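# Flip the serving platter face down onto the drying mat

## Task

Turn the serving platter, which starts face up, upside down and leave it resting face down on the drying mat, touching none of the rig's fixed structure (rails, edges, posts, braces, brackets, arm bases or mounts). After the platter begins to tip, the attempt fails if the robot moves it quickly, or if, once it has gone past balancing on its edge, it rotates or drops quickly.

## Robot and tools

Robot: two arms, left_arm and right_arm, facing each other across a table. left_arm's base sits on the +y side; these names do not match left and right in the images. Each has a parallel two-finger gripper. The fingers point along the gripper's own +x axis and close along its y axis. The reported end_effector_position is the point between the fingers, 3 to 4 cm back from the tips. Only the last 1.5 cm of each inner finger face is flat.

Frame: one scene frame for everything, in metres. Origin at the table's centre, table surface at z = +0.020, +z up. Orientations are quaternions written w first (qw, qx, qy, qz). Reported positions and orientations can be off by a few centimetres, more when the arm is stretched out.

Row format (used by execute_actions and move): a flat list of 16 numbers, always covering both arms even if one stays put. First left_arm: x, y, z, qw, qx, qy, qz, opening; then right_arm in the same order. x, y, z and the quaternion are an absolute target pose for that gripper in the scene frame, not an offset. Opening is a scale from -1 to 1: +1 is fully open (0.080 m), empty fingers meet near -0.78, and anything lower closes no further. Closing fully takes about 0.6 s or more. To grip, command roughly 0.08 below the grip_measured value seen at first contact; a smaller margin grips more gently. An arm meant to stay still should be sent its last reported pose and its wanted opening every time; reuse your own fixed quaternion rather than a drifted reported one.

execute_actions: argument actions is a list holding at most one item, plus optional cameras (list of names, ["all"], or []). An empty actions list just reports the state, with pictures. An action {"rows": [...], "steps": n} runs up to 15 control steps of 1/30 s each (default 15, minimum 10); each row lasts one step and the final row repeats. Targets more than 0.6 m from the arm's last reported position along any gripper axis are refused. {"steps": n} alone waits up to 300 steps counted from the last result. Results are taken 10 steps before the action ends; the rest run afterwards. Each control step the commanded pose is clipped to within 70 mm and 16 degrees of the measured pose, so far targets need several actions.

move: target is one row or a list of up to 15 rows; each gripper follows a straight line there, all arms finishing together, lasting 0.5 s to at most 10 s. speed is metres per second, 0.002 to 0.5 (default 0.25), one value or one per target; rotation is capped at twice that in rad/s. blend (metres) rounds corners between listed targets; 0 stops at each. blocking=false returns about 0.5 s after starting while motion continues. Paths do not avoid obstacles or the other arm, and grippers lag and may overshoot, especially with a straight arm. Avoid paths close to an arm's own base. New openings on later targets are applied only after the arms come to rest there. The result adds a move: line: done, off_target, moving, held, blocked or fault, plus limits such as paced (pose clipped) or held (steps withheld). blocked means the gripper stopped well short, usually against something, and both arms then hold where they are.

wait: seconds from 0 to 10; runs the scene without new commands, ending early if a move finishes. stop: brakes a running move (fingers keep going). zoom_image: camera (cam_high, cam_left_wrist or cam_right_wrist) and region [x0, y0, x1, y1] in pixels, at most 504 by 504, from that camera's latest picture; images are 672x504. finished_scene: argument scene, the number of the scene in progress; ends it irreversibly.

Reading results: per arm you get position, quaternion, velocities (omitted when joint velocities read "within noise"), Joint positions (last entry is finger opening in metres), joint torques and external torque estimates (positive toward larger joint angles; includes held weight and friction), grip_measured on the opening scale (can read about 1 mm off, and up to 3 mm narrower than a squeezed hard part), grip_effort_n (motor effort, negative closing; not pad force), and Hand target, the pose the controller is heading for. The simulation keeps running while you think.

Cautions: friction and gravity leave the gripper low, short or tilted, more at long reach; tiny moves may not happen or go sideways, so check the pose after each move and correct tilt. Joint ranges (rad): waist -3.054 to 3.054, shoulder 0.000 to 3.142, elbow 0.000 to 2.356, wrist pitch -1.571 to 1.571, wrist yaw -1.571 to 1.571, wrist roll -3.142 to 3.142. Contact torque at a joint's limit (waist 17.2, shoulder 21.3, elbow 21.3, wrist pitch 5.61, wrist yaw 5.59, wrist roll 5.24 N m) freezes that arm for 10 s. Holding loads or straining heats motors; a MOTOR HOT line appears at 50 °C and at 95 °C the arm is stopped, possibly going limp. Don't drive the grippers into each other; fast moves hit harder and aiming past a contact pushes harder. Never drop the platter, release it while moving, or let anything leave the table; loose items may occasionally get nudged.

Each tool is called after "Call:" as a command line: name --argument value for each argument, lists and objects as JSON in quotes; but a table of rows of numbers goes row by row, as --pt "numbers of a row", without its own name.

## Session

Call:
execute_actions --actions '[]'

Scene clock: 0.00 s of 3974.00 s.
left_arm: end_effector_position=(+0.3479, +0.1610, +0.3459) grip_measured=+1.000 grip_effort_n=n/a end_effector_quat_wxyz=(+0.891, +0.414, +0.147, -0.113) | right_arm: end_effector_position=(-0.2519, -0.2605, +0.3897) grip_measured=+1.000 grip_effort_n=n/a end_effector_quat_wxyz=(+0.545, +0.034, +0.465, +0.697)
Joint positions: left_arm=[0.639 1.689 1.56 -0.385 -0.76 0.485 0.08] | right_arm=[1.09 1.102 1.345 -0.813 0.553 1.206 0.08]
Joint velocities: within noise
Joint torques (N m): no reading
External joint torques (N m): no reading
Motor temperatures (°C): left_arm=[29 31 26 26 25 30] | right_arm=[28 29 26 28 30 27]
Heat: left arm: hottest shoulder 31 °C (+0.0 °C/min); right arm: hottest wrist yaw 30 °C (+0.0 °C/min).
Hand target: left_arm +0.3480, +0.1610, +0.3457; +0.891, +0.415, +0.148, -0.113 | right_arm -0.2517, -0.2605, +0.3897; +0.545, +0.034, +0.465, +0.697

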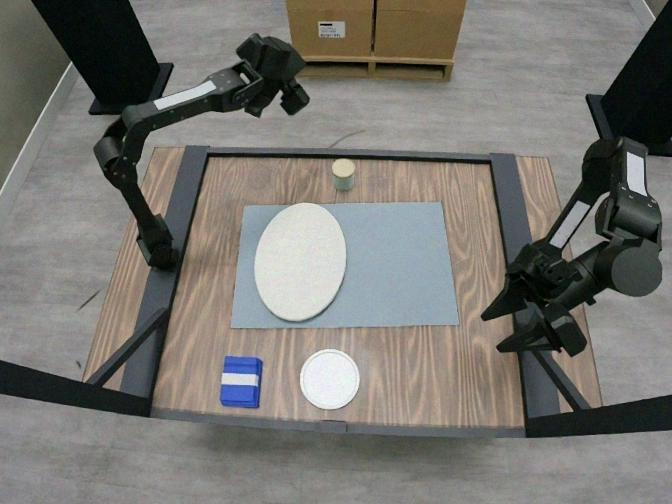

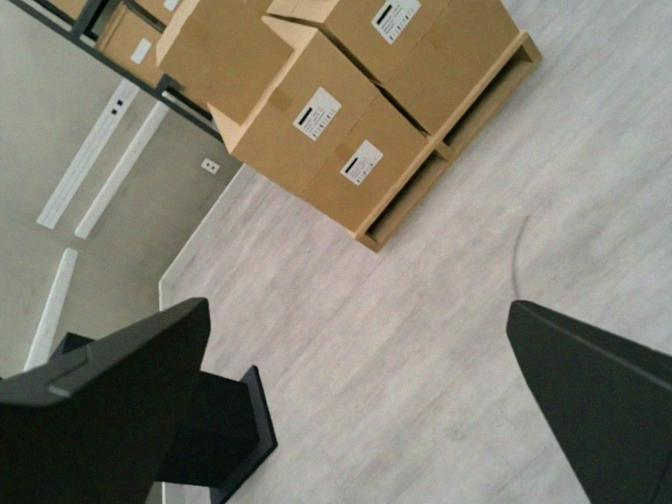

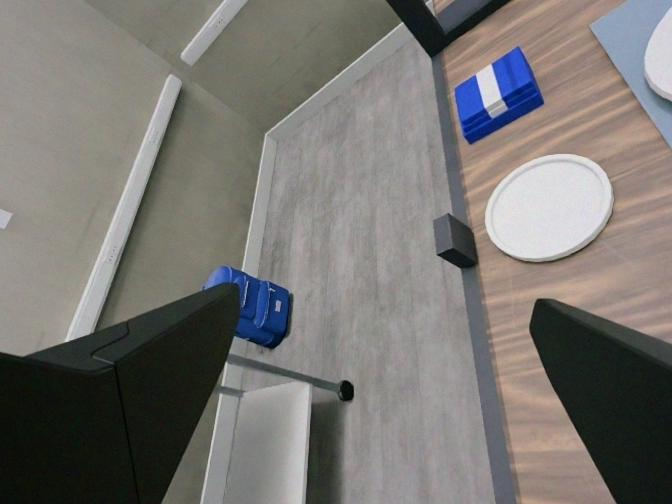

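Call:
move --pt "0.3479 0.161 0.3459 0.891 0.414 0.147 -0.113 1 -0.15 -0.20 0.30 0.6533 0.2706 0.2706 0.6533 0.1" --pt "0.3479 0.161 0.3459 0.891 0.414 0.147 -0.113 1 -0.067 -0.12 0.14 0.6533 0.2706 0.6533 0.2706 0.1" --blend 0.05

Scene clock: 5.70 s of 3974.00 s.
left_arm: end_effector_position=(+0.3479, +0.1610, +0.3459) grip_measured=+1.000 grip_effort_n=-0.2 end_effector_quat_wxyz=(+0.891, +0.414, +0.147, -0.113) | right_arm: end_effector_position=(-0.0668, -0.1230, +0.1383) grip_measured=+0.103 grip_effort_n=-17.9 end_effector_quat_wxyz=(+0.656, +0.269, +0.651, +0.272)
Joint positions: left_arm=[0.639 1.689 1.56 -0.385 -0.76 0.485 0.08] | right_arm=[0.149 1.335 0.66 -0.119 0.12 1.681 0.04]
Joint velocities: within noise
Joint torques (N m): left_arm=[-0.02 -7.13 7.94 1.56 -0.23 -0.03] | right_arm=[-0.18 -4.41 6.68 1.05 -0.11 0.1]
External joint torques (N m): left_arm=[0 0.7 1.04 0.04 -0.02 0] | right_arm=[-0.18 0.14 0.33 -0.34 -0.2 0.14]
Motor temperatures (°C): left_arm=[29 32 28 27 25 30] | right_arm=[28 29 28 29 30 27]
Heat: left arm: hottest shoulder 32 °C (+10.5 °C/min); right arm: hottest wrist yaw 30 °C (+0.0 °C/min).
Hand target: left_arm +0.3479, +0.1611, +0.3459; +0.891, +0.414, +0.147, -0.113 | right_arm -0.0670, -0.1200, +0.1400; +0.653, +0.271, +0.653, +0.271
Off the commanded pose: left_arm 0.000 m, 0 deg | right_arm 0.003 m, 0 deg.
Kept back: nothing.
move: done

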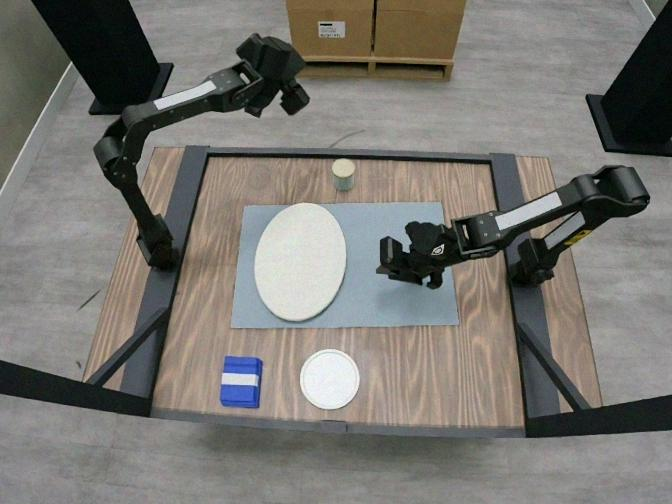

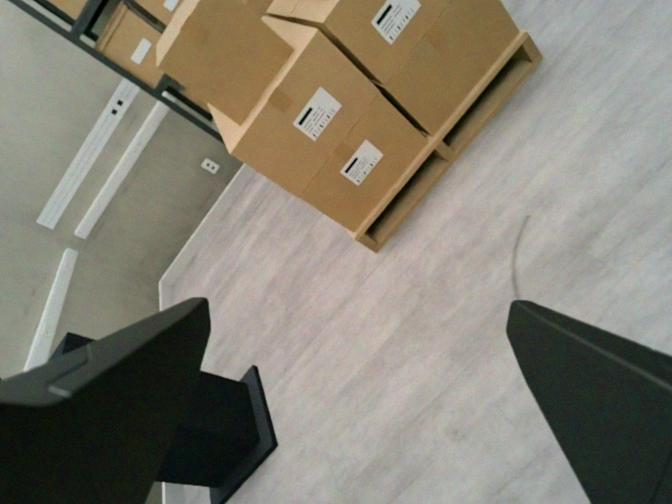

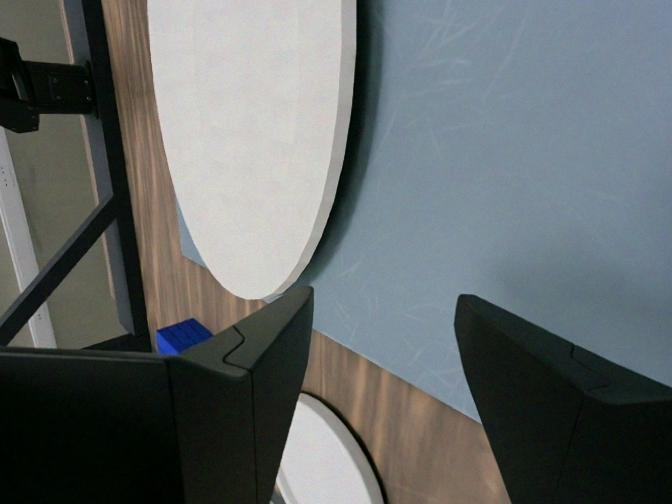

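Call:
move --pt "0.3479 0.161 0.3459 0.891 0.414 0.147 -0.113 1 -0.04 -0.10 0.072 0.6533 0.2706 0.6533 0.2706 0.1" --speed 0.15 --cameras '["cam_high","cam_right_wrist"]'

Call:
zoom_image --camera "cam_high" --region '[240, 180, 440, 340]'

Scene clock: 7.90 s of 3974.00 s.
left_arm: end_effector_position=(+0.3479, +0.1610, +0.3459) grip_measured=+1.000 grip_effort_n=-0.2 end_effector_quat_wxyz=(+0.891, +0.414, +0.147, -0.113) | right_arm: end_effector_position=(-0.0404, -0.0969, +0.0780) grip_measured=+0.103 grip_effort_n=-17.9 end_effector_quat_wxyz=(+0.652, +0.277, +0.650, +0.274)
Joint positions: left_arm=[0.639 1.689 1.56 -0.385 -0.76 0.485 0.08] | right_arm=[0.031 1.599 0.583 0.245 0.037 1.605 0.04]
Joint velocities: within noise
Joint torques (N m): left_arm=[-0.02 -7.14 7.93 1.56 -0.23 -0.03] | right_arm=[-0.42 -5.59 3.35 1.41 -0.14 -0.17]
External joint torques (N m): left_arm=[-0.03 0.68 1.02 0.04 -0.01 0.01] | right_arm=[-0.42 0.05 -2.1 -0.04 -0.19 -0.13]
Motor temperatures (°C): left_arm=[29 33 28 28 25 30] | right_arm=[28 29 28 30 30 27]
Heat: left arm: hottest shoulder 33 °C (+15.2 °C/min); right arm: hottest wrist pitch 30 °C (+15.2 °C/min).
Hand target: left_arm +0.3479, +0.1611, +0.3459; +0.891, +0.414, +0.147, -0.113 | right_arm -0.0400, -0.1001, +0.0721; +0.653, +0.271, +0.653, +0.271
Off the commanded pose: left_arm 0.000 m, 0 deg | right_arm 0.007 m, 1 deg.
Kept back: nothing.
move: done
Images, in order (width x height): cam_high 672x504, cam_right_wrist 672x504.

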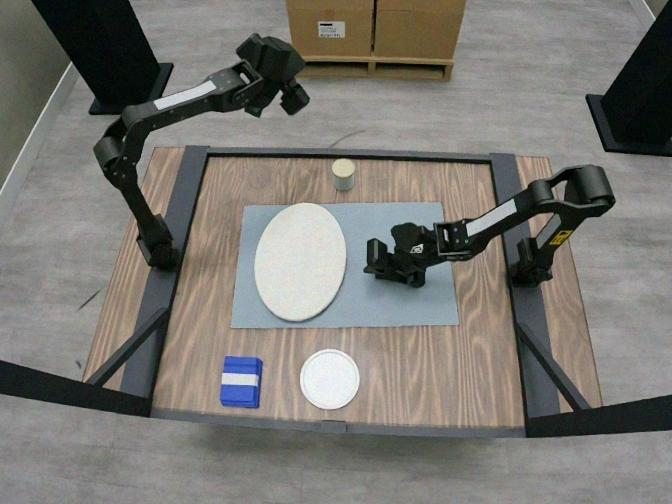

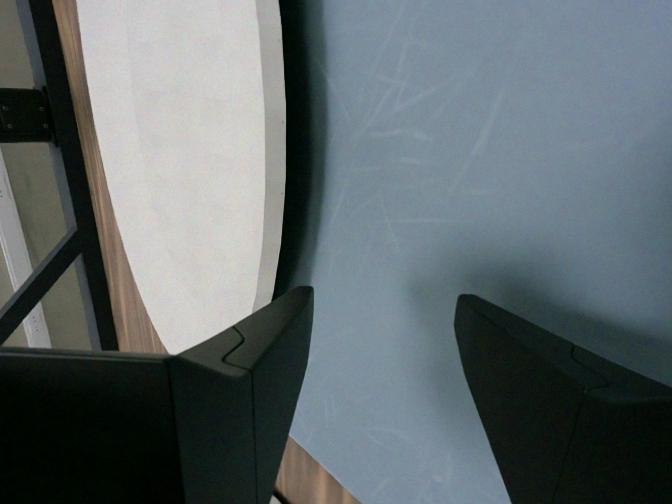

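Scaled by 2.520 from the camera's 672x504 image, which has a finer 960x720 frame.

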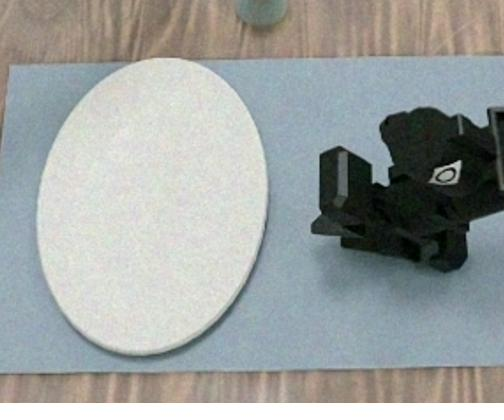

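Call:
move --pt "0.3479 0.161 0.3459 0.891 0.414 0.147 -0.113 1 -0.042 -0.09 0.062 0.6533 0.2706 0.6533 0.2706 0.1" --pt "0.3479 0.161 0.3459 0.891 0.414 0.147 -0.113 1 -0.042 -0.05 0.062 0.6533 0.2706 0.6533 0.2706 0.1" --speed 0.1 --cameras '["cam_high","cam_right_wrist"]'

Call:
zoom_image --camera "cam_high" --region '[240, 180, 440, 340]'

Scene clock: 9.50 s of 3974.00 s.
left_arm: end_effector_position=(+0.3479, +0.1610, +0.3459) grip_measured=+1.000 grip_effort_n=-0.2 end_effector_quat_wxyz=(+0.891, +0.414, +0.147, -0.113) | right_arm: end_effector_position=(-0.0423, -0.0528, +0.0668) grip_measured=+0.103 grip_effort_n=-16.0 end_effector_quat_wxyz=(+0.653, +0.275, +0.651, +0.273)
Joint positions: left_arm=[0.639 1.689 1.56 -0.385 -0.76 0.485 0.08] | right_arm=[0.03 1.787 0.747 0.265 0.037 1.605 0.04]
Joint velocities: within noise
Joint torques (N m): left_arm=[-0.03 -7.16 7.94 1.56 -0.22 -0.03] | right_arm=[-0.66 -5.23 5.61 1.17 -0.16 -0.23]
External joint torques (N m): left_arm=[0.01 0.58 1.07 0.05 -0.01 0] | right_arm=[-0.64 1.73 0.34 -0.25 -0.22 -0.2]
Motor temperatures (°C): left_arm=[29 33 28 28 25 30] | right_arm=[28 29 28 30 30 27]
Heat: left arm: hottest shoulder 33 °C (+12.6 °C/min); right arm: hottest wrist pitch 30 °C (+12.6 °C/min).
Hand target: left_arm +0.3479, +0.1611, +0.3459; +0.891, +0.414, +0.147, -0.113 | right_arm -0.0419, -0.0502, +0.0621; +0.653, +0.271, +0.653, +0.271
Off the commanded pose: left_arm 0.000 m, 0 deg | right_arm 0.006 m, 1 deg.
Kept back: nothing.
move: done
Images, in order (width x height): cam_high 672x504, cam_right_wrist 672x504.

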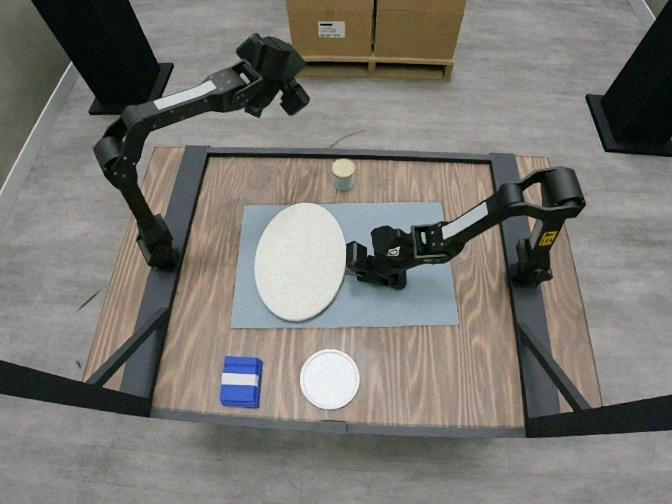

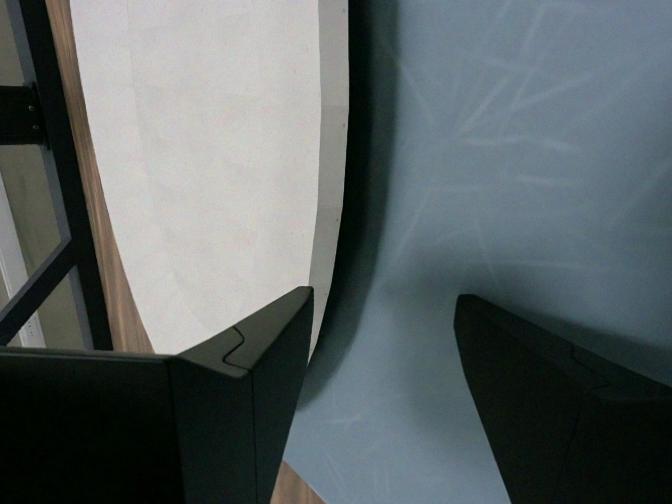

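Scaled by 2.520 from the camera's 672x504 image, which has a finer 960x720 frame.

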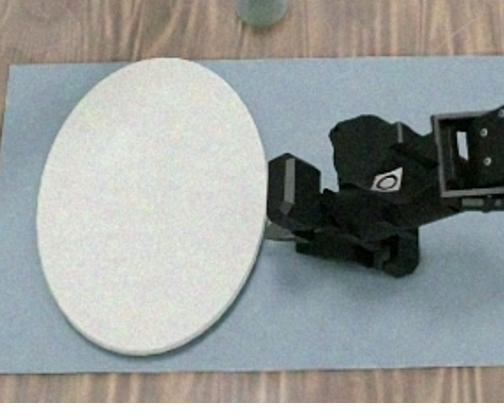

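Call:
move --pt "0.3479 0.161 0.3459 0.891 0.414 0.147 -0.113 1 -0.042 -0.015 0.062 0.6533 0.2706 0.6533 0.2706 0.1" --speed 0.08 --cameras '["cam_high","cam_right_wrist"]'

Call:
zoom_image --camera "cam_high" --region '[240, 180, 440, 340]'

Scene clock: 10.67 s of 3974.00 s.
left_arm: end_effector_position=(+0.3479, +0.1610, +0.3459) grip_measured=+1.000 grip_effort_n=-0.2 end_effector_quat_wxyz=(+0.891, +0.414, +0.147, -0.113) | right_arm: end_effector_position=(-0.0429, -0.0170, +0.0681) grip_measured=+0.103 grip_effort_n=-16.0 end_effector_quat_wxyz=(+0.652, +0.276, +0.651, +0.274)
Joint positions: left_arm=[0.639 1.689 1.56 -0.385 -0.76 0.485 0.08] | right_arm=[0.027 1.894 0.9 0.221 0.033 1.602 0.04]
Joint velocities: within noise
Joint torques (N m): left_arm=[-0.02 -7.15 7.93 1.56 -0.22 -0.04] | right_arm=[-0.4 -6.66 5.56 1.12 -0.09 -0.15]
External joint torques (N m): left_arm=[0 0.66 1.03 0.04 -0.02 0] | right_arm=[-0.4 1.27 0.1 -0.3 -0.15 -0.11]
Motor temperatures (°C): left_arm=[29 34 29 28 25 30] | right_arm=[28 29 28 30 30 27]
Heat: left arm: hottest shoulder 34 °C (+16.9 °C/min); right arm: hottest wrist pitch 30 °C (+11.2 °C/min).
Hand target: left_arm +0.3479, +0.1611, +0.3459; +0.891, +0.414, +0.147, -0.113 | right_arm -0.0421, -0.0152, +0.0620; +0.653, +0.271, +0.653, +0.271
Off the commanded pose: left_arm 0.000 m, 0 deg | right_arm 0.007 m, 1 deg.
Kept back: nothing.
move: done
Images, in order (width x height): cam_high 672x504, cam_right_wrist 672x504.

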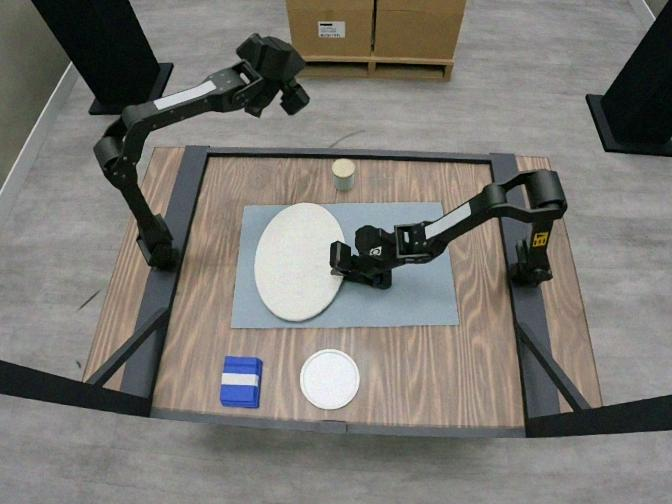

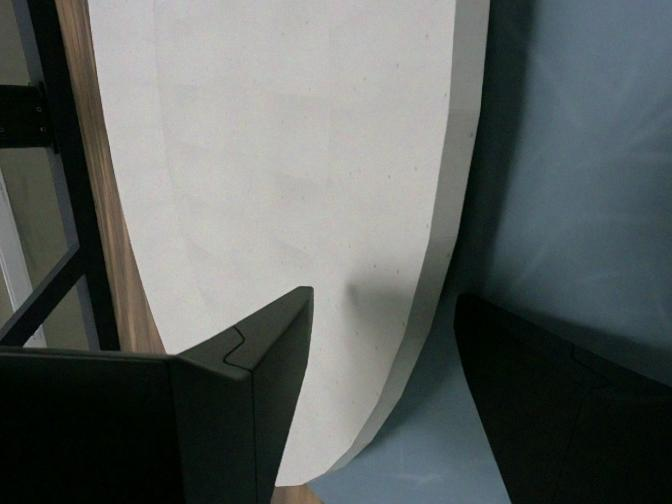

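Scaled by 2.520 from the camera's 672x504 image, which has a finer 960x720 frame.

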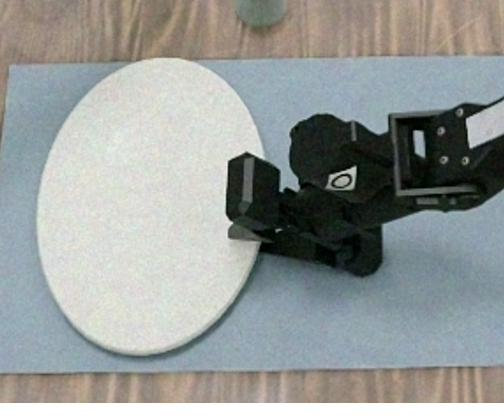

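Call:
move --pt "0.3479 0.161 0.3459 0.891 0.414 0.147 -0.113 1 -0.024 -0.015 0.064 0.6533 0.2706 0.6533 0.2706 0.1" --pt "0.3479 0.161 0.3459 0.891 0.414 0.147 -0.113 1 -0.022 0.005 0.060 0.6533 0.2706 0.6533 0.2706 0.1" --speed 0.08 --cameras '["cam_high","cam_right_wrist"]'

Call:
zoom_image --camera "cam_high" --region '[240, 180, 440, 340]'

Scene clock: 11.97 s of 3974.00 s.
left_arm: end_effector_position=(+0.3479, +0.1610, +0.3459) grip_measured=+1.000 grip_effort_n=-0.2 end_effector_quat_wxyz=(+0.891, +0.414, +0.147, -0.113) | right_arm: end_effector_position=(-0.0257, -0.0034, +0.0670) grip_measured=+0.103 grip_effort_n=-16.0 end_effector_quat_wxyz=(+0.651, +0.270, +0.655, +0.272)
Joint positions: left_arm=[0.639 1.689 1.56 -0.385 -0.76 0.485 0.08] | right_arm=[-0.027 1.937 0.969 0.184 -0.013 1.563 0.04]
Joint velocities: within noise
Joint torques (N m): left_arm=[-0.02 -7.14 7.93 1.56 -0.22 -0.04] | right_arm=[-0.67 -4.73 7.38 2.01 0.08 -0.22]
External joint torques (N m): left_arm=[-0.06 0.73 0.97 0.02 -0.01 0] | right_arm=[-0.74 3.64 1.78 0.58 0.06 -0.18]
Motor temperatures (°C): left_arm=[29 34 29 28 25 30] | right_arm=[28 30 29 30 30 27]
Heat: left arm: hottest shoulder 34 °C (+15.0 °C/min); right arm: hottest shoulder 30 °C (+5.0 °C/min).
Hand target: left_arm +0.3479, +0.1611, +0.3459; +0.891, +0.414, +0.147, -0.113 | right_arm -0.0219, +0.0043, +0.0601; +0.653, +0.271, +0.653, +0.271
Off the commanded pose: left_arm 0.000 m, 0 deg | right_arm 0.012 m, 0 deg.
Kept back: nothing.
move: off_target (right_arm)
Images, in order (width x height): cam_high 672x504, cam_right_wrist 672x504.

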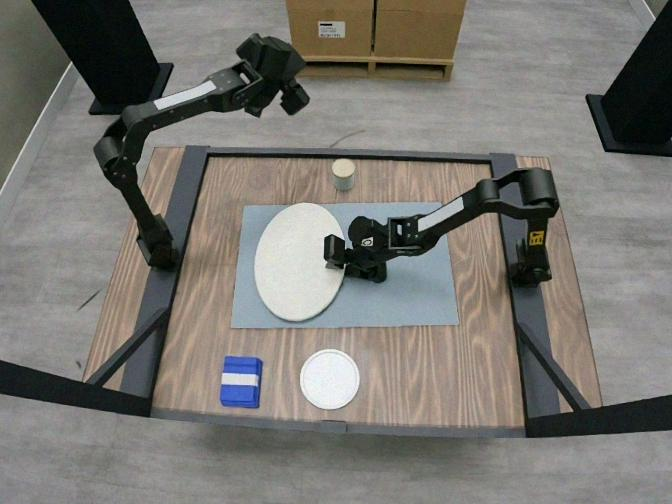

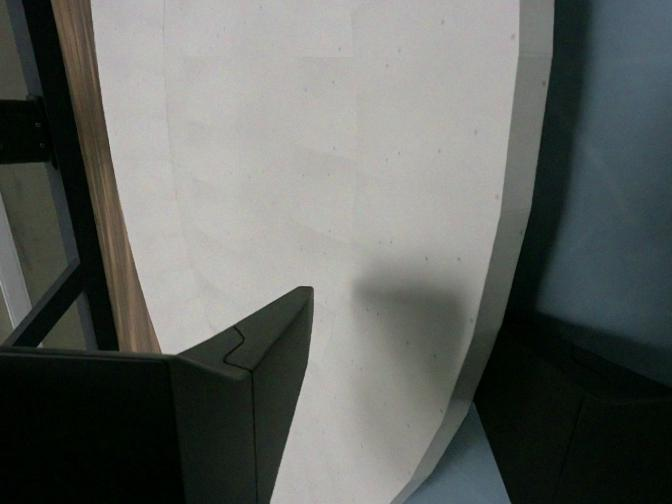

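Scaled by 2.520 from the camera's 672x504 image, which has a finer 960x720 frame.

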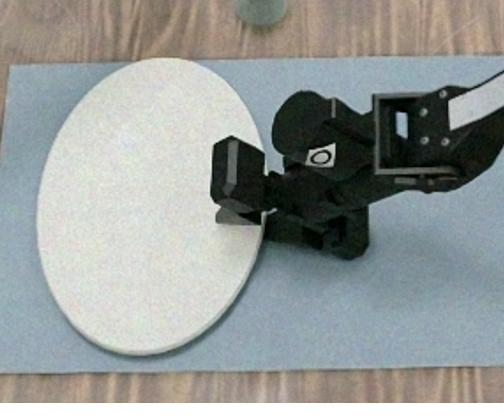

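Call:
move --pt "0.3479 0.161 0.3459 0.891 0.414 0.147 -0.113 1 -0.0255 -0.0034 0.067 0.6533 0.2706 0.6533 0.2706 -0.2" --pt "0.3479 0.161 0.3459 0.891 0.414 0.147 -0.113 1 -0.0255 -0.0034 0.072 0.6533 0.2706 0.6533 0.2706 -0.5" --cameras '["cam_high","cam_right_wrist"]'

Scene clock: 14.20 s of 3974.00 s.
left_arm: end_effector_position=(+0.3479, +0.1610, +0.3459) grip_measured=+1.000 grip_effort_n=-0.2 end_effector_quat_wxyz=(+0.891, +0.414, +0.147, -0.113) | right_arm: end_effector_position=(-0.0259, -0.0074, +0.0694) grip_measured=-0.357 grip_effort_n=-83.5 end_effector_quat_wxyz=(+0.652, +0.268, +0.658, +0.265)
Joint positions: left_arm=[0.639 1.689 1.56 -0.385 -0.76 0.485 0.08] | right_arm=[-0.027 1.92 0.967 0.154 -0.013 1.57 0.019]
Joint velocities: within noise
Joint torques (N m): left_arm=[-0.03 -7.15 7.94 1.56 -0.22 -0.03] | right_arm=[0.04 -9.33 5.42 1.72 0.27 -0.23]
External joint torques (N m): left_arm=[-0.01 0.52 1.11 0.06 -0.02 0] | right_arm=[0 -1.11 -0.17 0.31 0.24 -0.19]
Motor temperatures (°C): left_arm=[29 34 29 29 25 30] | right_arm=[28 30 29 31 30 27]
Heat: left arm: hottest shoulder 34 °C (+12.7 °C/min); right arm: hottest wrist pitch 31 °C (+12.7 °C/min).
Hand target: left_arm +0.3479, +0.1611, +0.3459; +0.891, +0.414, +0.147, -0.113 | right_arm -0.0255, -0.0034, +0.0721; +0.653, +0.271, +0.653, +0.271
Off the commanded pose: left_arm 0.000 m, 0 deg | right_arm 0.005 m, 1 deg.
Kept back: nothing.
move: done
Images, in order (width x height): cam_high 672x504, cam_right_wrist 672x504.

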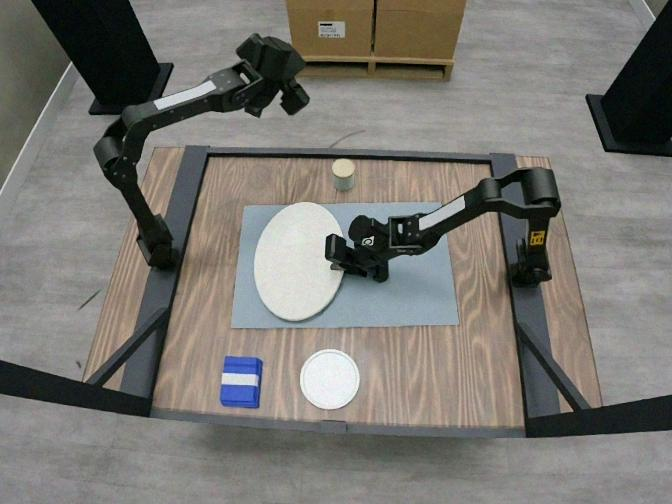

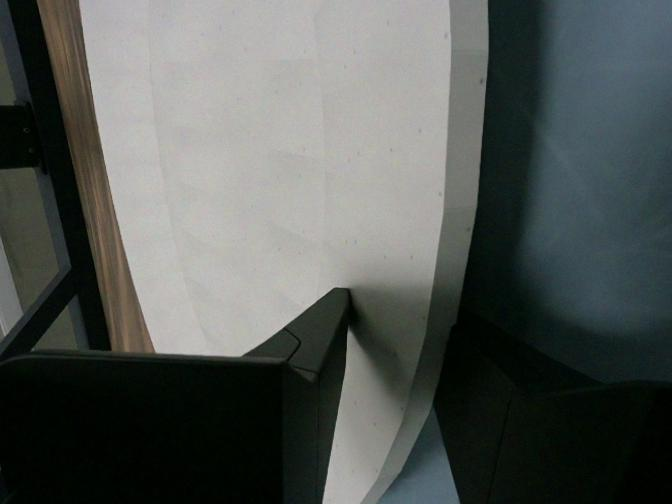

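Call:
move --pt "0.3479 0.161 0.3459 0.891 0.414 0.147 -0.113 1 -0.0255 -0.003 0.115 0.6533 0.2706 0.6533 0.2706 -0.65" --pt "0.3479 0.161 0.3459 0.891 0.414 0.147 -0.113 1 -0.0255 0.0 0.165 0.6533 0.2706 0.6533 0.2706 -0.72" --pt "0.3479 0.161 0.3459 0.891 0.414 0.147 -0.113 1 -0.0255 0.005 0.22 0.6533 0.2706 0.6533 0.2706 -0.72" --speed 0.06

Scene clock: 18.73 s of 3974.00 s.
left_arm: end_effector_position=(+0.3479, +0.1610, +0.3459) grip_measured=+1.000 grip_effort_n=-0.2 end_effector_quat_wxyz=(+0.891, +0.414, +0.147, -0.113) | right_arm: end_effector_position=(-0.0246, -0.0050, +0.1739) grip_measured=-0.627 grip_effort_n=-83.5 end_effector_quat_wxyz=(+0.667, +0.234, +0.670, +0.229)
Joint positions: left_arm=[0.639 1.689 1.56 -0.385 -0.76 0.485 0.08] | right_arm=[-0.028 1.779 1.317 -0.441 -0.009 1.57 0.007]
Joint velocities: within noise
Joint torques (N m): left_arm=[-0.04 -7.07 8.07 1.44 -0.26 -0.04] | right_arm=[-0.01 -10.74 5.65 1.46 0.01 -0.02]
External joint torques (N m): left_arm=[-0.06 0.79 1.13 -0.09 -0.04 0] | right_arm=[-0.03 -2.53 -0.94 0.18 -0.02 0.01]
Motor temperatures (°C): left_arm=[29 35 30 29 25 30] | right_arm=[28 33 30 31 30 27]
Heat: left arm: hottest shoulder 35 °C (+12.8 °C/min); right arm: hottest shoulder 33 °C (+12.8 °C/min).
Hand target: left_arm +0.3479, +0.1610, +0.3459; +0.891, +0.414, +0.147, -0.113 | right_arm -0.0248, -0.0040, +0.1780; +0.665, +0.239, +0.668, +0.234
Off the commanded pose: left_arm 0.000 m, 0 deg | right_arm 0.047 m, 7 deg.
Kept back: nothing.
move: blocked (right_arm; both arms now hold where they are); target 2's new opening was sent with right_arm's hand 0.024 m and 3 deg from that target

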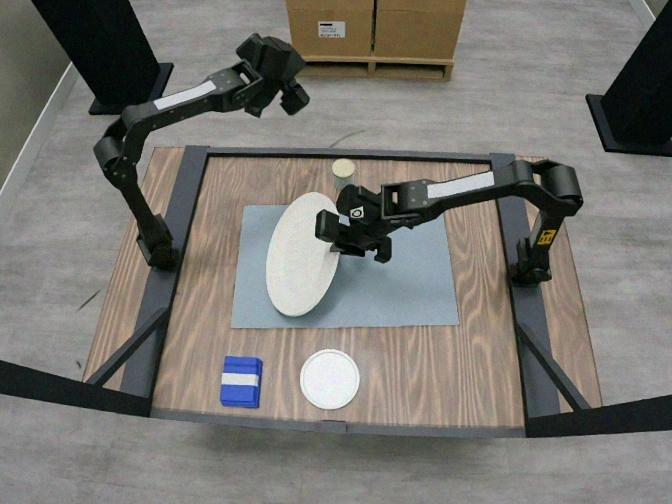

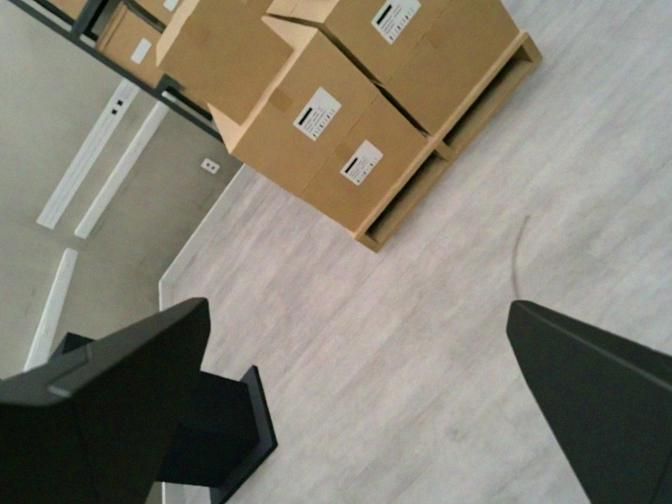

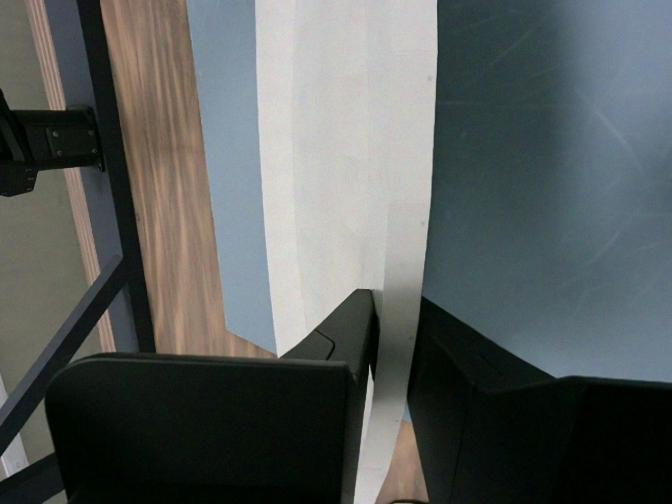

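Call:
move --pt "0.3479 0.161 0.3459 0.891 0.414 0.147 -0.113 1 -0.025 -0.015 0.21 0.6830 0.1830 0.6830 0.1830 -0.72" --pt "0.3479 0.161 0.3459 0.891 0.414 0.147 -0.113 1 -0.03 -0.03 0.27 0.6964 0.1228 0.6964 0.1228 -0.75" --pt "0.3479 0.161 0.3459 0.891 0.414 0.147 -0.113 1 -0.04 -0.05 0.34 0.7010 0.0923 0.7010 0.0923 -0.75" --speed 0.08

Scene clock: 24.10 s of 3974.00 s.
left_arm: end_effector_position=(+0.3479, +0.1610, +0.3459) grip_measured=+1.000 grip_effort_n=-0.2 end_effector_quat_wxyz=(+0.891, +0.414, +0.147, -0.113) | right_arm: end_effector_position=(-0.0408, -0.0458, +0.2688) grip_measured=-0.628 grip_effort_n=-83.5 end_effector_quat_wxyz=(+0.700, +0.068, +0.707, +0.068)
Joint positions: left_arm=[0.639 1.689 1.56 -0.385 -0.76 0.485 0.08] | right_arm=[0.011 2.064 2.265 -1.578 -0.005 1.598 0.007]
Joint velocities: within noise
Joint torques (N m): left_arm=[-0.04 -7.07 8.09 1.44 -0.26 -0.03] | right_arm=[-0.22 -17.38 6.77 0.75 0.11 -0.01]
External joint torques (N m): left_arm=[-0.04 0.81 1.12 -0.11 -0.04 0] | right_arm=[-0.28 -8.18 1.26 0.13 0.06 0]
Motor temperatures (°C): left_arm=[29 36 31 30 25 30] | right_arm=[28 36 32 31 30 27]
Heat: left arm: hottest shoulder 36 °C (+12.4 °C/min); right arm: hottest shoulder 36 °C (+17.4 °C/min). Heating fast: the right arm's shoulder motor: a push or a pull is the cause, and it goes on while you think. Ease it with your next call, before anything else.
Hand target: left_arm +0.3479, +0.1610, +0.3459; +0.891, +0.414, +0.147, -0.113 | right_arm -0.0406, -0.0495, +0.2945; +0.697, +0.095, +0.705, +0.095
Off the commanded pose: left_arm 0.000 m, 0 deg | right_arm 0.071 m, 4 deg.
Kept back: nothing.
move: blocked (right_arm; both arms now hold where they are); target 2's new opening was sent with right_arm's hand 0.026 m and 4 deg from that target

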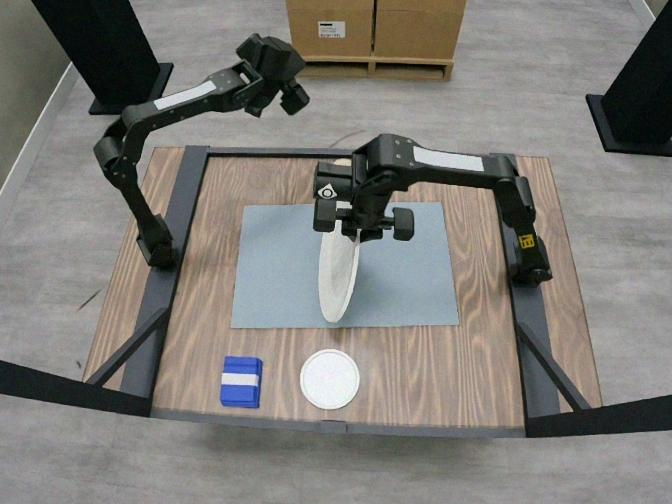

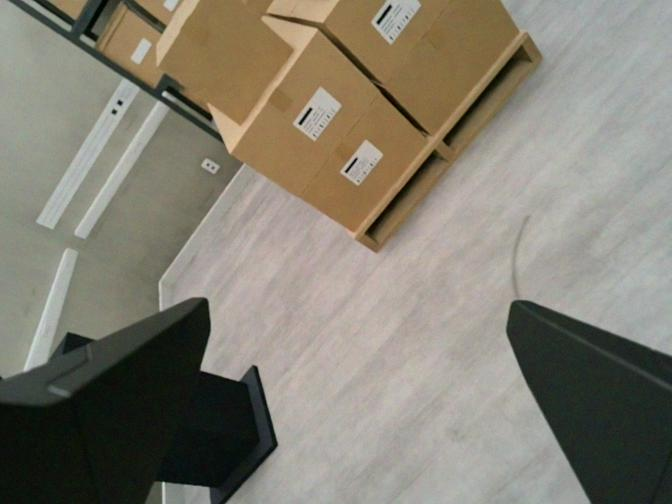

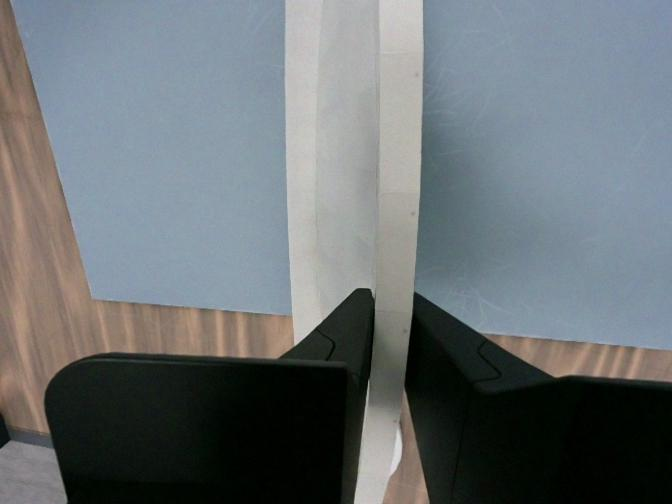

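Call:
move --pt "0.3479 0.161 0.3459 0.891 0.414 0.147 -0.113 1 -0.055 -0.065 0.34 0.698 0.1106 0.698 0.1106 -0.75" --pt "0.3479 0.161 0.3459 0.891 0.414 0.147 -0.113 1 -0.06 -0.075 0.35 0.687 -0.165 0.603 0.369 -0.75" --pt "0.3479 0.161 0.3459 0.891 0.414 0.147 -0.113 1 -0.065 -0.075 0.35 0.572 -0.4156 0.4156 0.572 -0.75" --pt "0.3479 0.161 0.3459 0.891 0.414 0.147 -0.113 1 -0.065 -0.075 0.35 0.369 -0.603 0.165 0.687 -0.75" --speed 0.16 --blend 0.02

Scene clock: 33.50 s of 3974.00 s.
left_arm: end_effector_position=(+0.3479, +0.1610, +0.3459) grip_measured=+1.000 grip_effort_n=-0.2 end_effector_quat_wxyz=(+0.891, +0.414, +0.147, -0.113) | right_arm: end_effector_position=(-0.0649, -0.0646, +0.3136) grip_measured=-0.628 grip_effort_n=-83.5 end_effector_quat_wxyz=(+0.369, -0.603, +0.167, +0.687)
Joint positions: left_arm=[0.639 1.689 1.56 -0.385 -0.76 0.485 0.08] | right_arm=[0.087 1.948 2.265 -1.578 0.033 -0.685 0.007]
Joint velocities: within noise
Joint torques (N m): left_arm=[-0.02 -7.15 7.94 1.56 -0.22 -0.04] | right_arm=[0.18 -18.73 7.74 0.5 0.03 -0.04]
External joint torques (N m): left_arm=[0 0.64 1.08 0.06 -0.01 0] | right_arm=[0.19 -10.45 2.3 -0.35 0.04 -0.05]
Motor temperatures (°C): left_arm=[29 37 32 31 25 30] | right_arm=[28 45 35 30 30 26]
Heat: left arm: hottest shoulder 37 °C (+10.7 °C/min); right arm: hottest shoulder 45 °C (+28.7 °C/min). Heating fast: the right arm's shoulder motor: a push or a pull is the cause, and it goes on while you think. Ease it with your next call, before anything else.
Hand target: left_arm +0.3479, +0.1611, +0.3459; +0.891, +0.414, +0.147, -0.113 | right_arm -0.0648, -0.0761, +0.3482; -0.396, +0.582, -0.132, -0.698
Off the commanded pose: left_arm 0.000 m, 0 deg | right_arm 0.038 m, 0 deg.
joint sent to its limit (right arm) — joint 4 (wrist pitch), lower limit.
Kept back: nothing.
move: off_target (right_arm)

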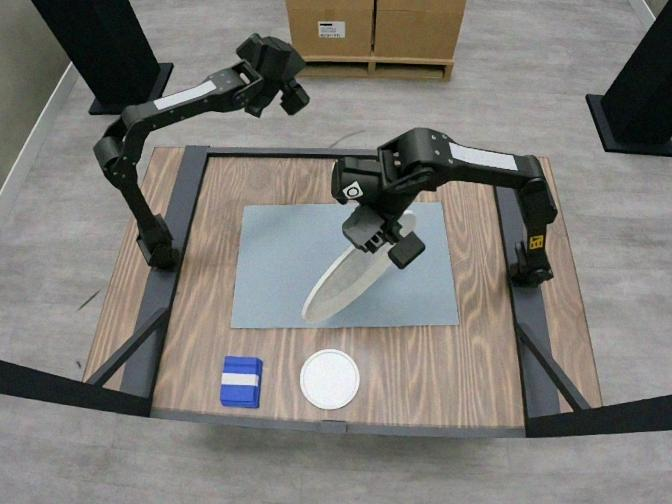

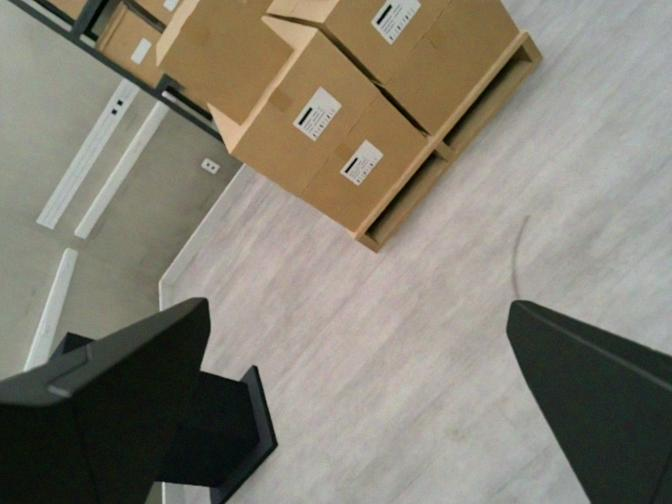

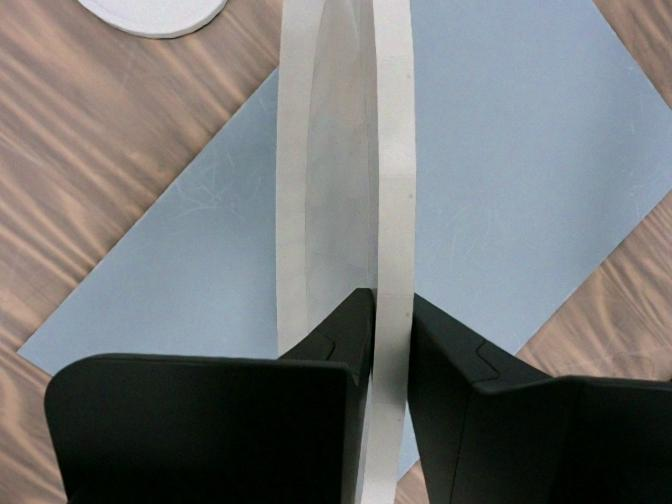

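Call:
move --pt "0.3479 0.161 0.3459 0.891 0.414 0.147 -0.113 1 -0.06 -0.07 0.34 0.1106 -0.698 -0.1106 0.698 -0.75" --pt "0.3479 0.161 0.3459 0.891 0.414 0.147 -0.113 1 -0.055 -0.055 0.33 0.1949 -0.6797 -0.1949 0.6797 -0.75" --pt "0.3479 0.161 0.3459 0.891 0.414 0.147 -0.113 1 -0.055 -0.05 0.27 0.1949 -0.6797 -0.1949 0.6797 -0.75" --speed 0.12 --blend 0.02

Scene clock: 39.43 s of 3974.00 s.
left_arm: end_effector_position=(+0.3479, +0.1610, +0.3459) grip_measured=+1.000 grip_effort_n=-0.2 end_effector_quat_wxyz=(+0.891, +0.414, +0.147, -0.113) | right_arm: end_effector_position=(-0.0537, -0.0520, +0.2663) grip_measured=-0.629 grip_effort_n=-83.5 end_effector_quat_wxyz=(+0.188, -0.684, -0.184, +0.681)
Joint positions: left_arm=[0.639 1.689 1.56 -0.385 -0.76 0.485 0.08] | right_arm=[0.061 1.691 1.649 -0.998 0.045 -1.501 0.007]
Joint velocities: within noise
Joint torques (N m): left_arm=[-0.01 -7.14 7.94 1.56 -0.23 -0.03] | right_arm=[0.11 -10.05 4.7 2.37 -0.15 -0.11]
External joint torques (N m): left_arm=[-0.01 0.68 1.03 0.04 -0.01 0] | right_arm=[0.14 -2.75 -1.63 1.27 -0.13 -0.14]
Motor temperatures (°C): left_arm=[29 38 33 31 25 30] | right_arm=[27 47 35 31 30 26]
Heat: left arm: hottest shoulder 38 °C (+10.7 °C/min); right arm: hottest shoulder 47 °C (+27.4 °C/min). Heating fast: the right arm's shoulder motor: a push or a pull is the cause, and it goes on while you think. Ease it with your next call, before anything else.
Hand target: left_arm +0.3479, +0.1611, +0.3459; +0.891, +0.414, +0.147, -0.113 | right_arm -0.0550, -0.0501, +0.2701; -0.195, +0.680, +0.195, -0.680
Off the commanded pose: left_arm 0.000 m, 0 deg | right_arm 0.004 m, 2 deg.
Kept back: nothing.
move: done

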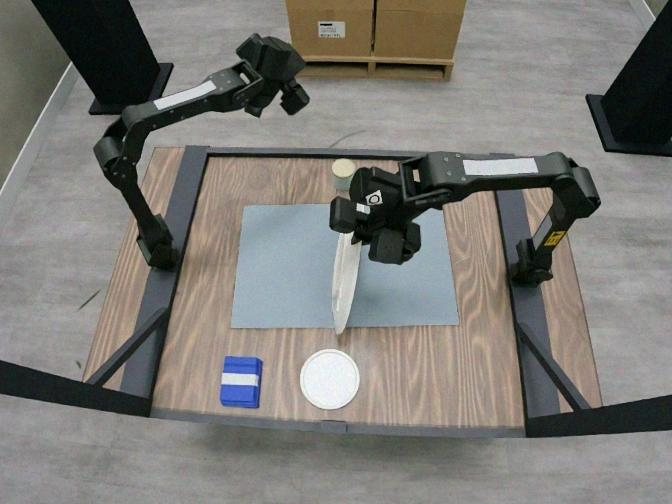

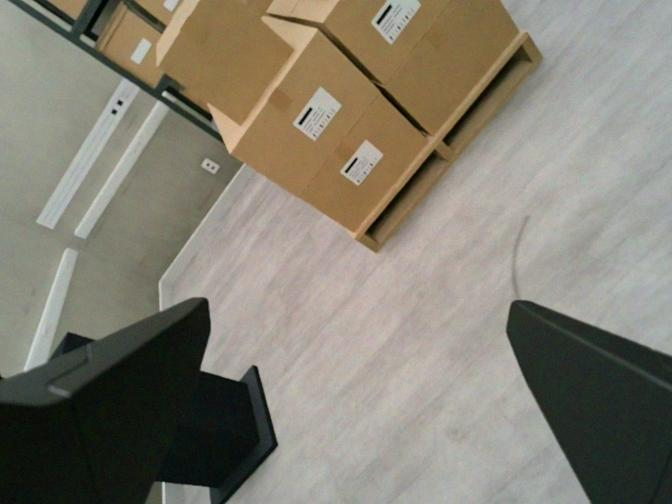

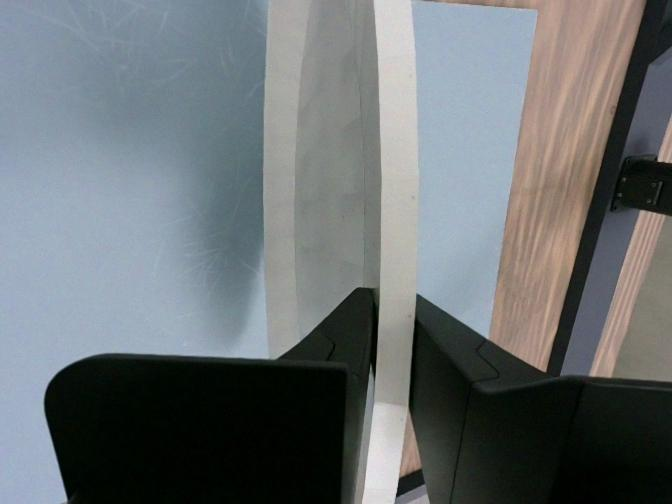

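Call:
move --pt "0.3479 0.161 0.3459 0.891 0.414 0.147 -0.113 1 -0.042 -0.05 0.24 0.1949 -0.6797 -0.1949 0.6797 -0.72" --pt "0.3479 0.161 0.3459 0.891 0.414 0.147 -0.113 1 -0.04 -0.08 0.205 0.2706 -0.6533 -0.2706 0.6533 -0.7" --pt "0.3479 0.161 0.3459 0.891 0.414 0.147 -0.113 1 -0.04 -0.112 0.16 0.3536 -0.6124 -0.3536 0.6124 -0.66" --pt "0.3479 0.161 0.3459 0.891 0.414 0.147 -0.113 1 -0.04 -0.125 0.12 0.4056 -0.5792 -0.4056 0.5792 -0.65" --speed 0.07

Scene clock: 45.47 s of 3974.00 s.
left_arm: end_effector_position=(+0.3479, +0.1610, +0.3459) grip_measured=+1.000 grip_effort_n=-0.2 end_effector_quat_wxyz=(+0.891, +0.414, +0.147, -0.113) | right_arm: end_effector_position=(-0.0372, -0.1092, +0.2265) grip_measured=-0.379 grip_effort_n=-83.5 end_effector_quat_wxyz=(+0.411, -0.576, -0.402, +0.581)
Joint positions: left_arm=[0.639 1.689 1.56 -0.385 -0.76 0.485 0.08] | right_arm=[0.025 1.131 0.563 0.222 0.04 -1.543 0.018]
Joint velocities: within noise
Joint torques (N m): left_arm=[-0.03 -7.08 8.08 1.44 -0.26 -0.03] | right_arm=[0.16 -1.4 5.08 2.02 0.03 0.05]
External joint torques (N m): left_arm=[-0.02 0.73 1.18 -0.08 -0.05 0] | right_arm=[0.18 2.24 -1.85 0.3 0.03 0]
Motor temperatures (°C): left_arm=[29 38 34 31 25 30] | right_arm=[27 45 34 32 30 26]
Heat: left arm: hottest shoulder 38 °C (+9.2 °C/min); right arm: hottest shoulder 45 °C (+21.1 °C/min).
Hand target: left_arm +0.3479, +0.1610, +0.3459; +0.891, +0.414, +0.147, -0.113 | right_arm -0.0373, -0.1076, +0.2173; -0.405, +0.581, +0.396, -0.585
Off the commanded pose: left_arm 0.000 m, 0 deg | right_arm 0.108 m, 1 deg.
Kept back: nothing.
move: blocked (right_arm; both arms now hold where they are); path passed 2 of 4 targets; target 3's new opening was not sent; target 4's new opening was not sent; target 2's new opening was sent with right_arm's hand 0.035 m and 5 deg from that target

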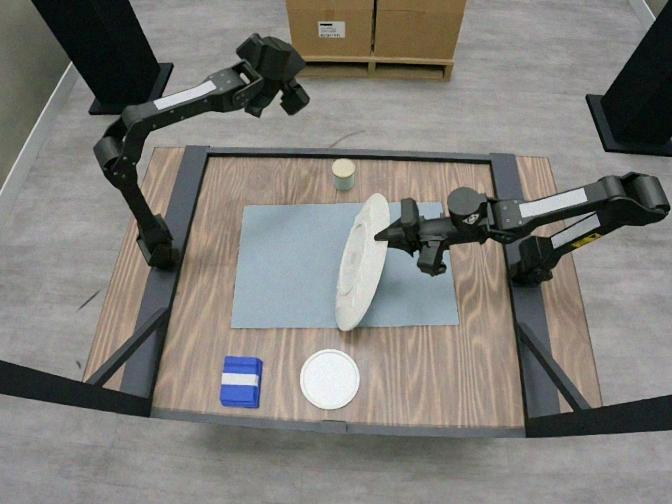

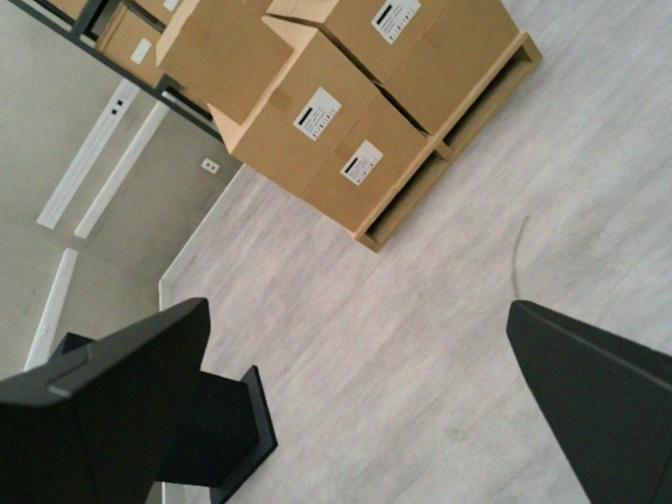

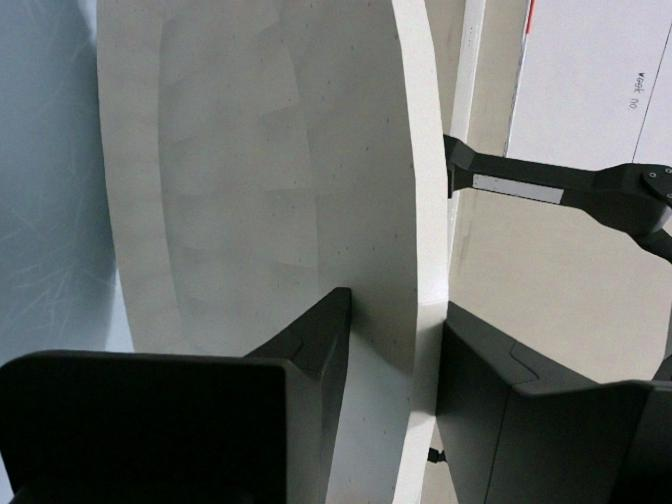

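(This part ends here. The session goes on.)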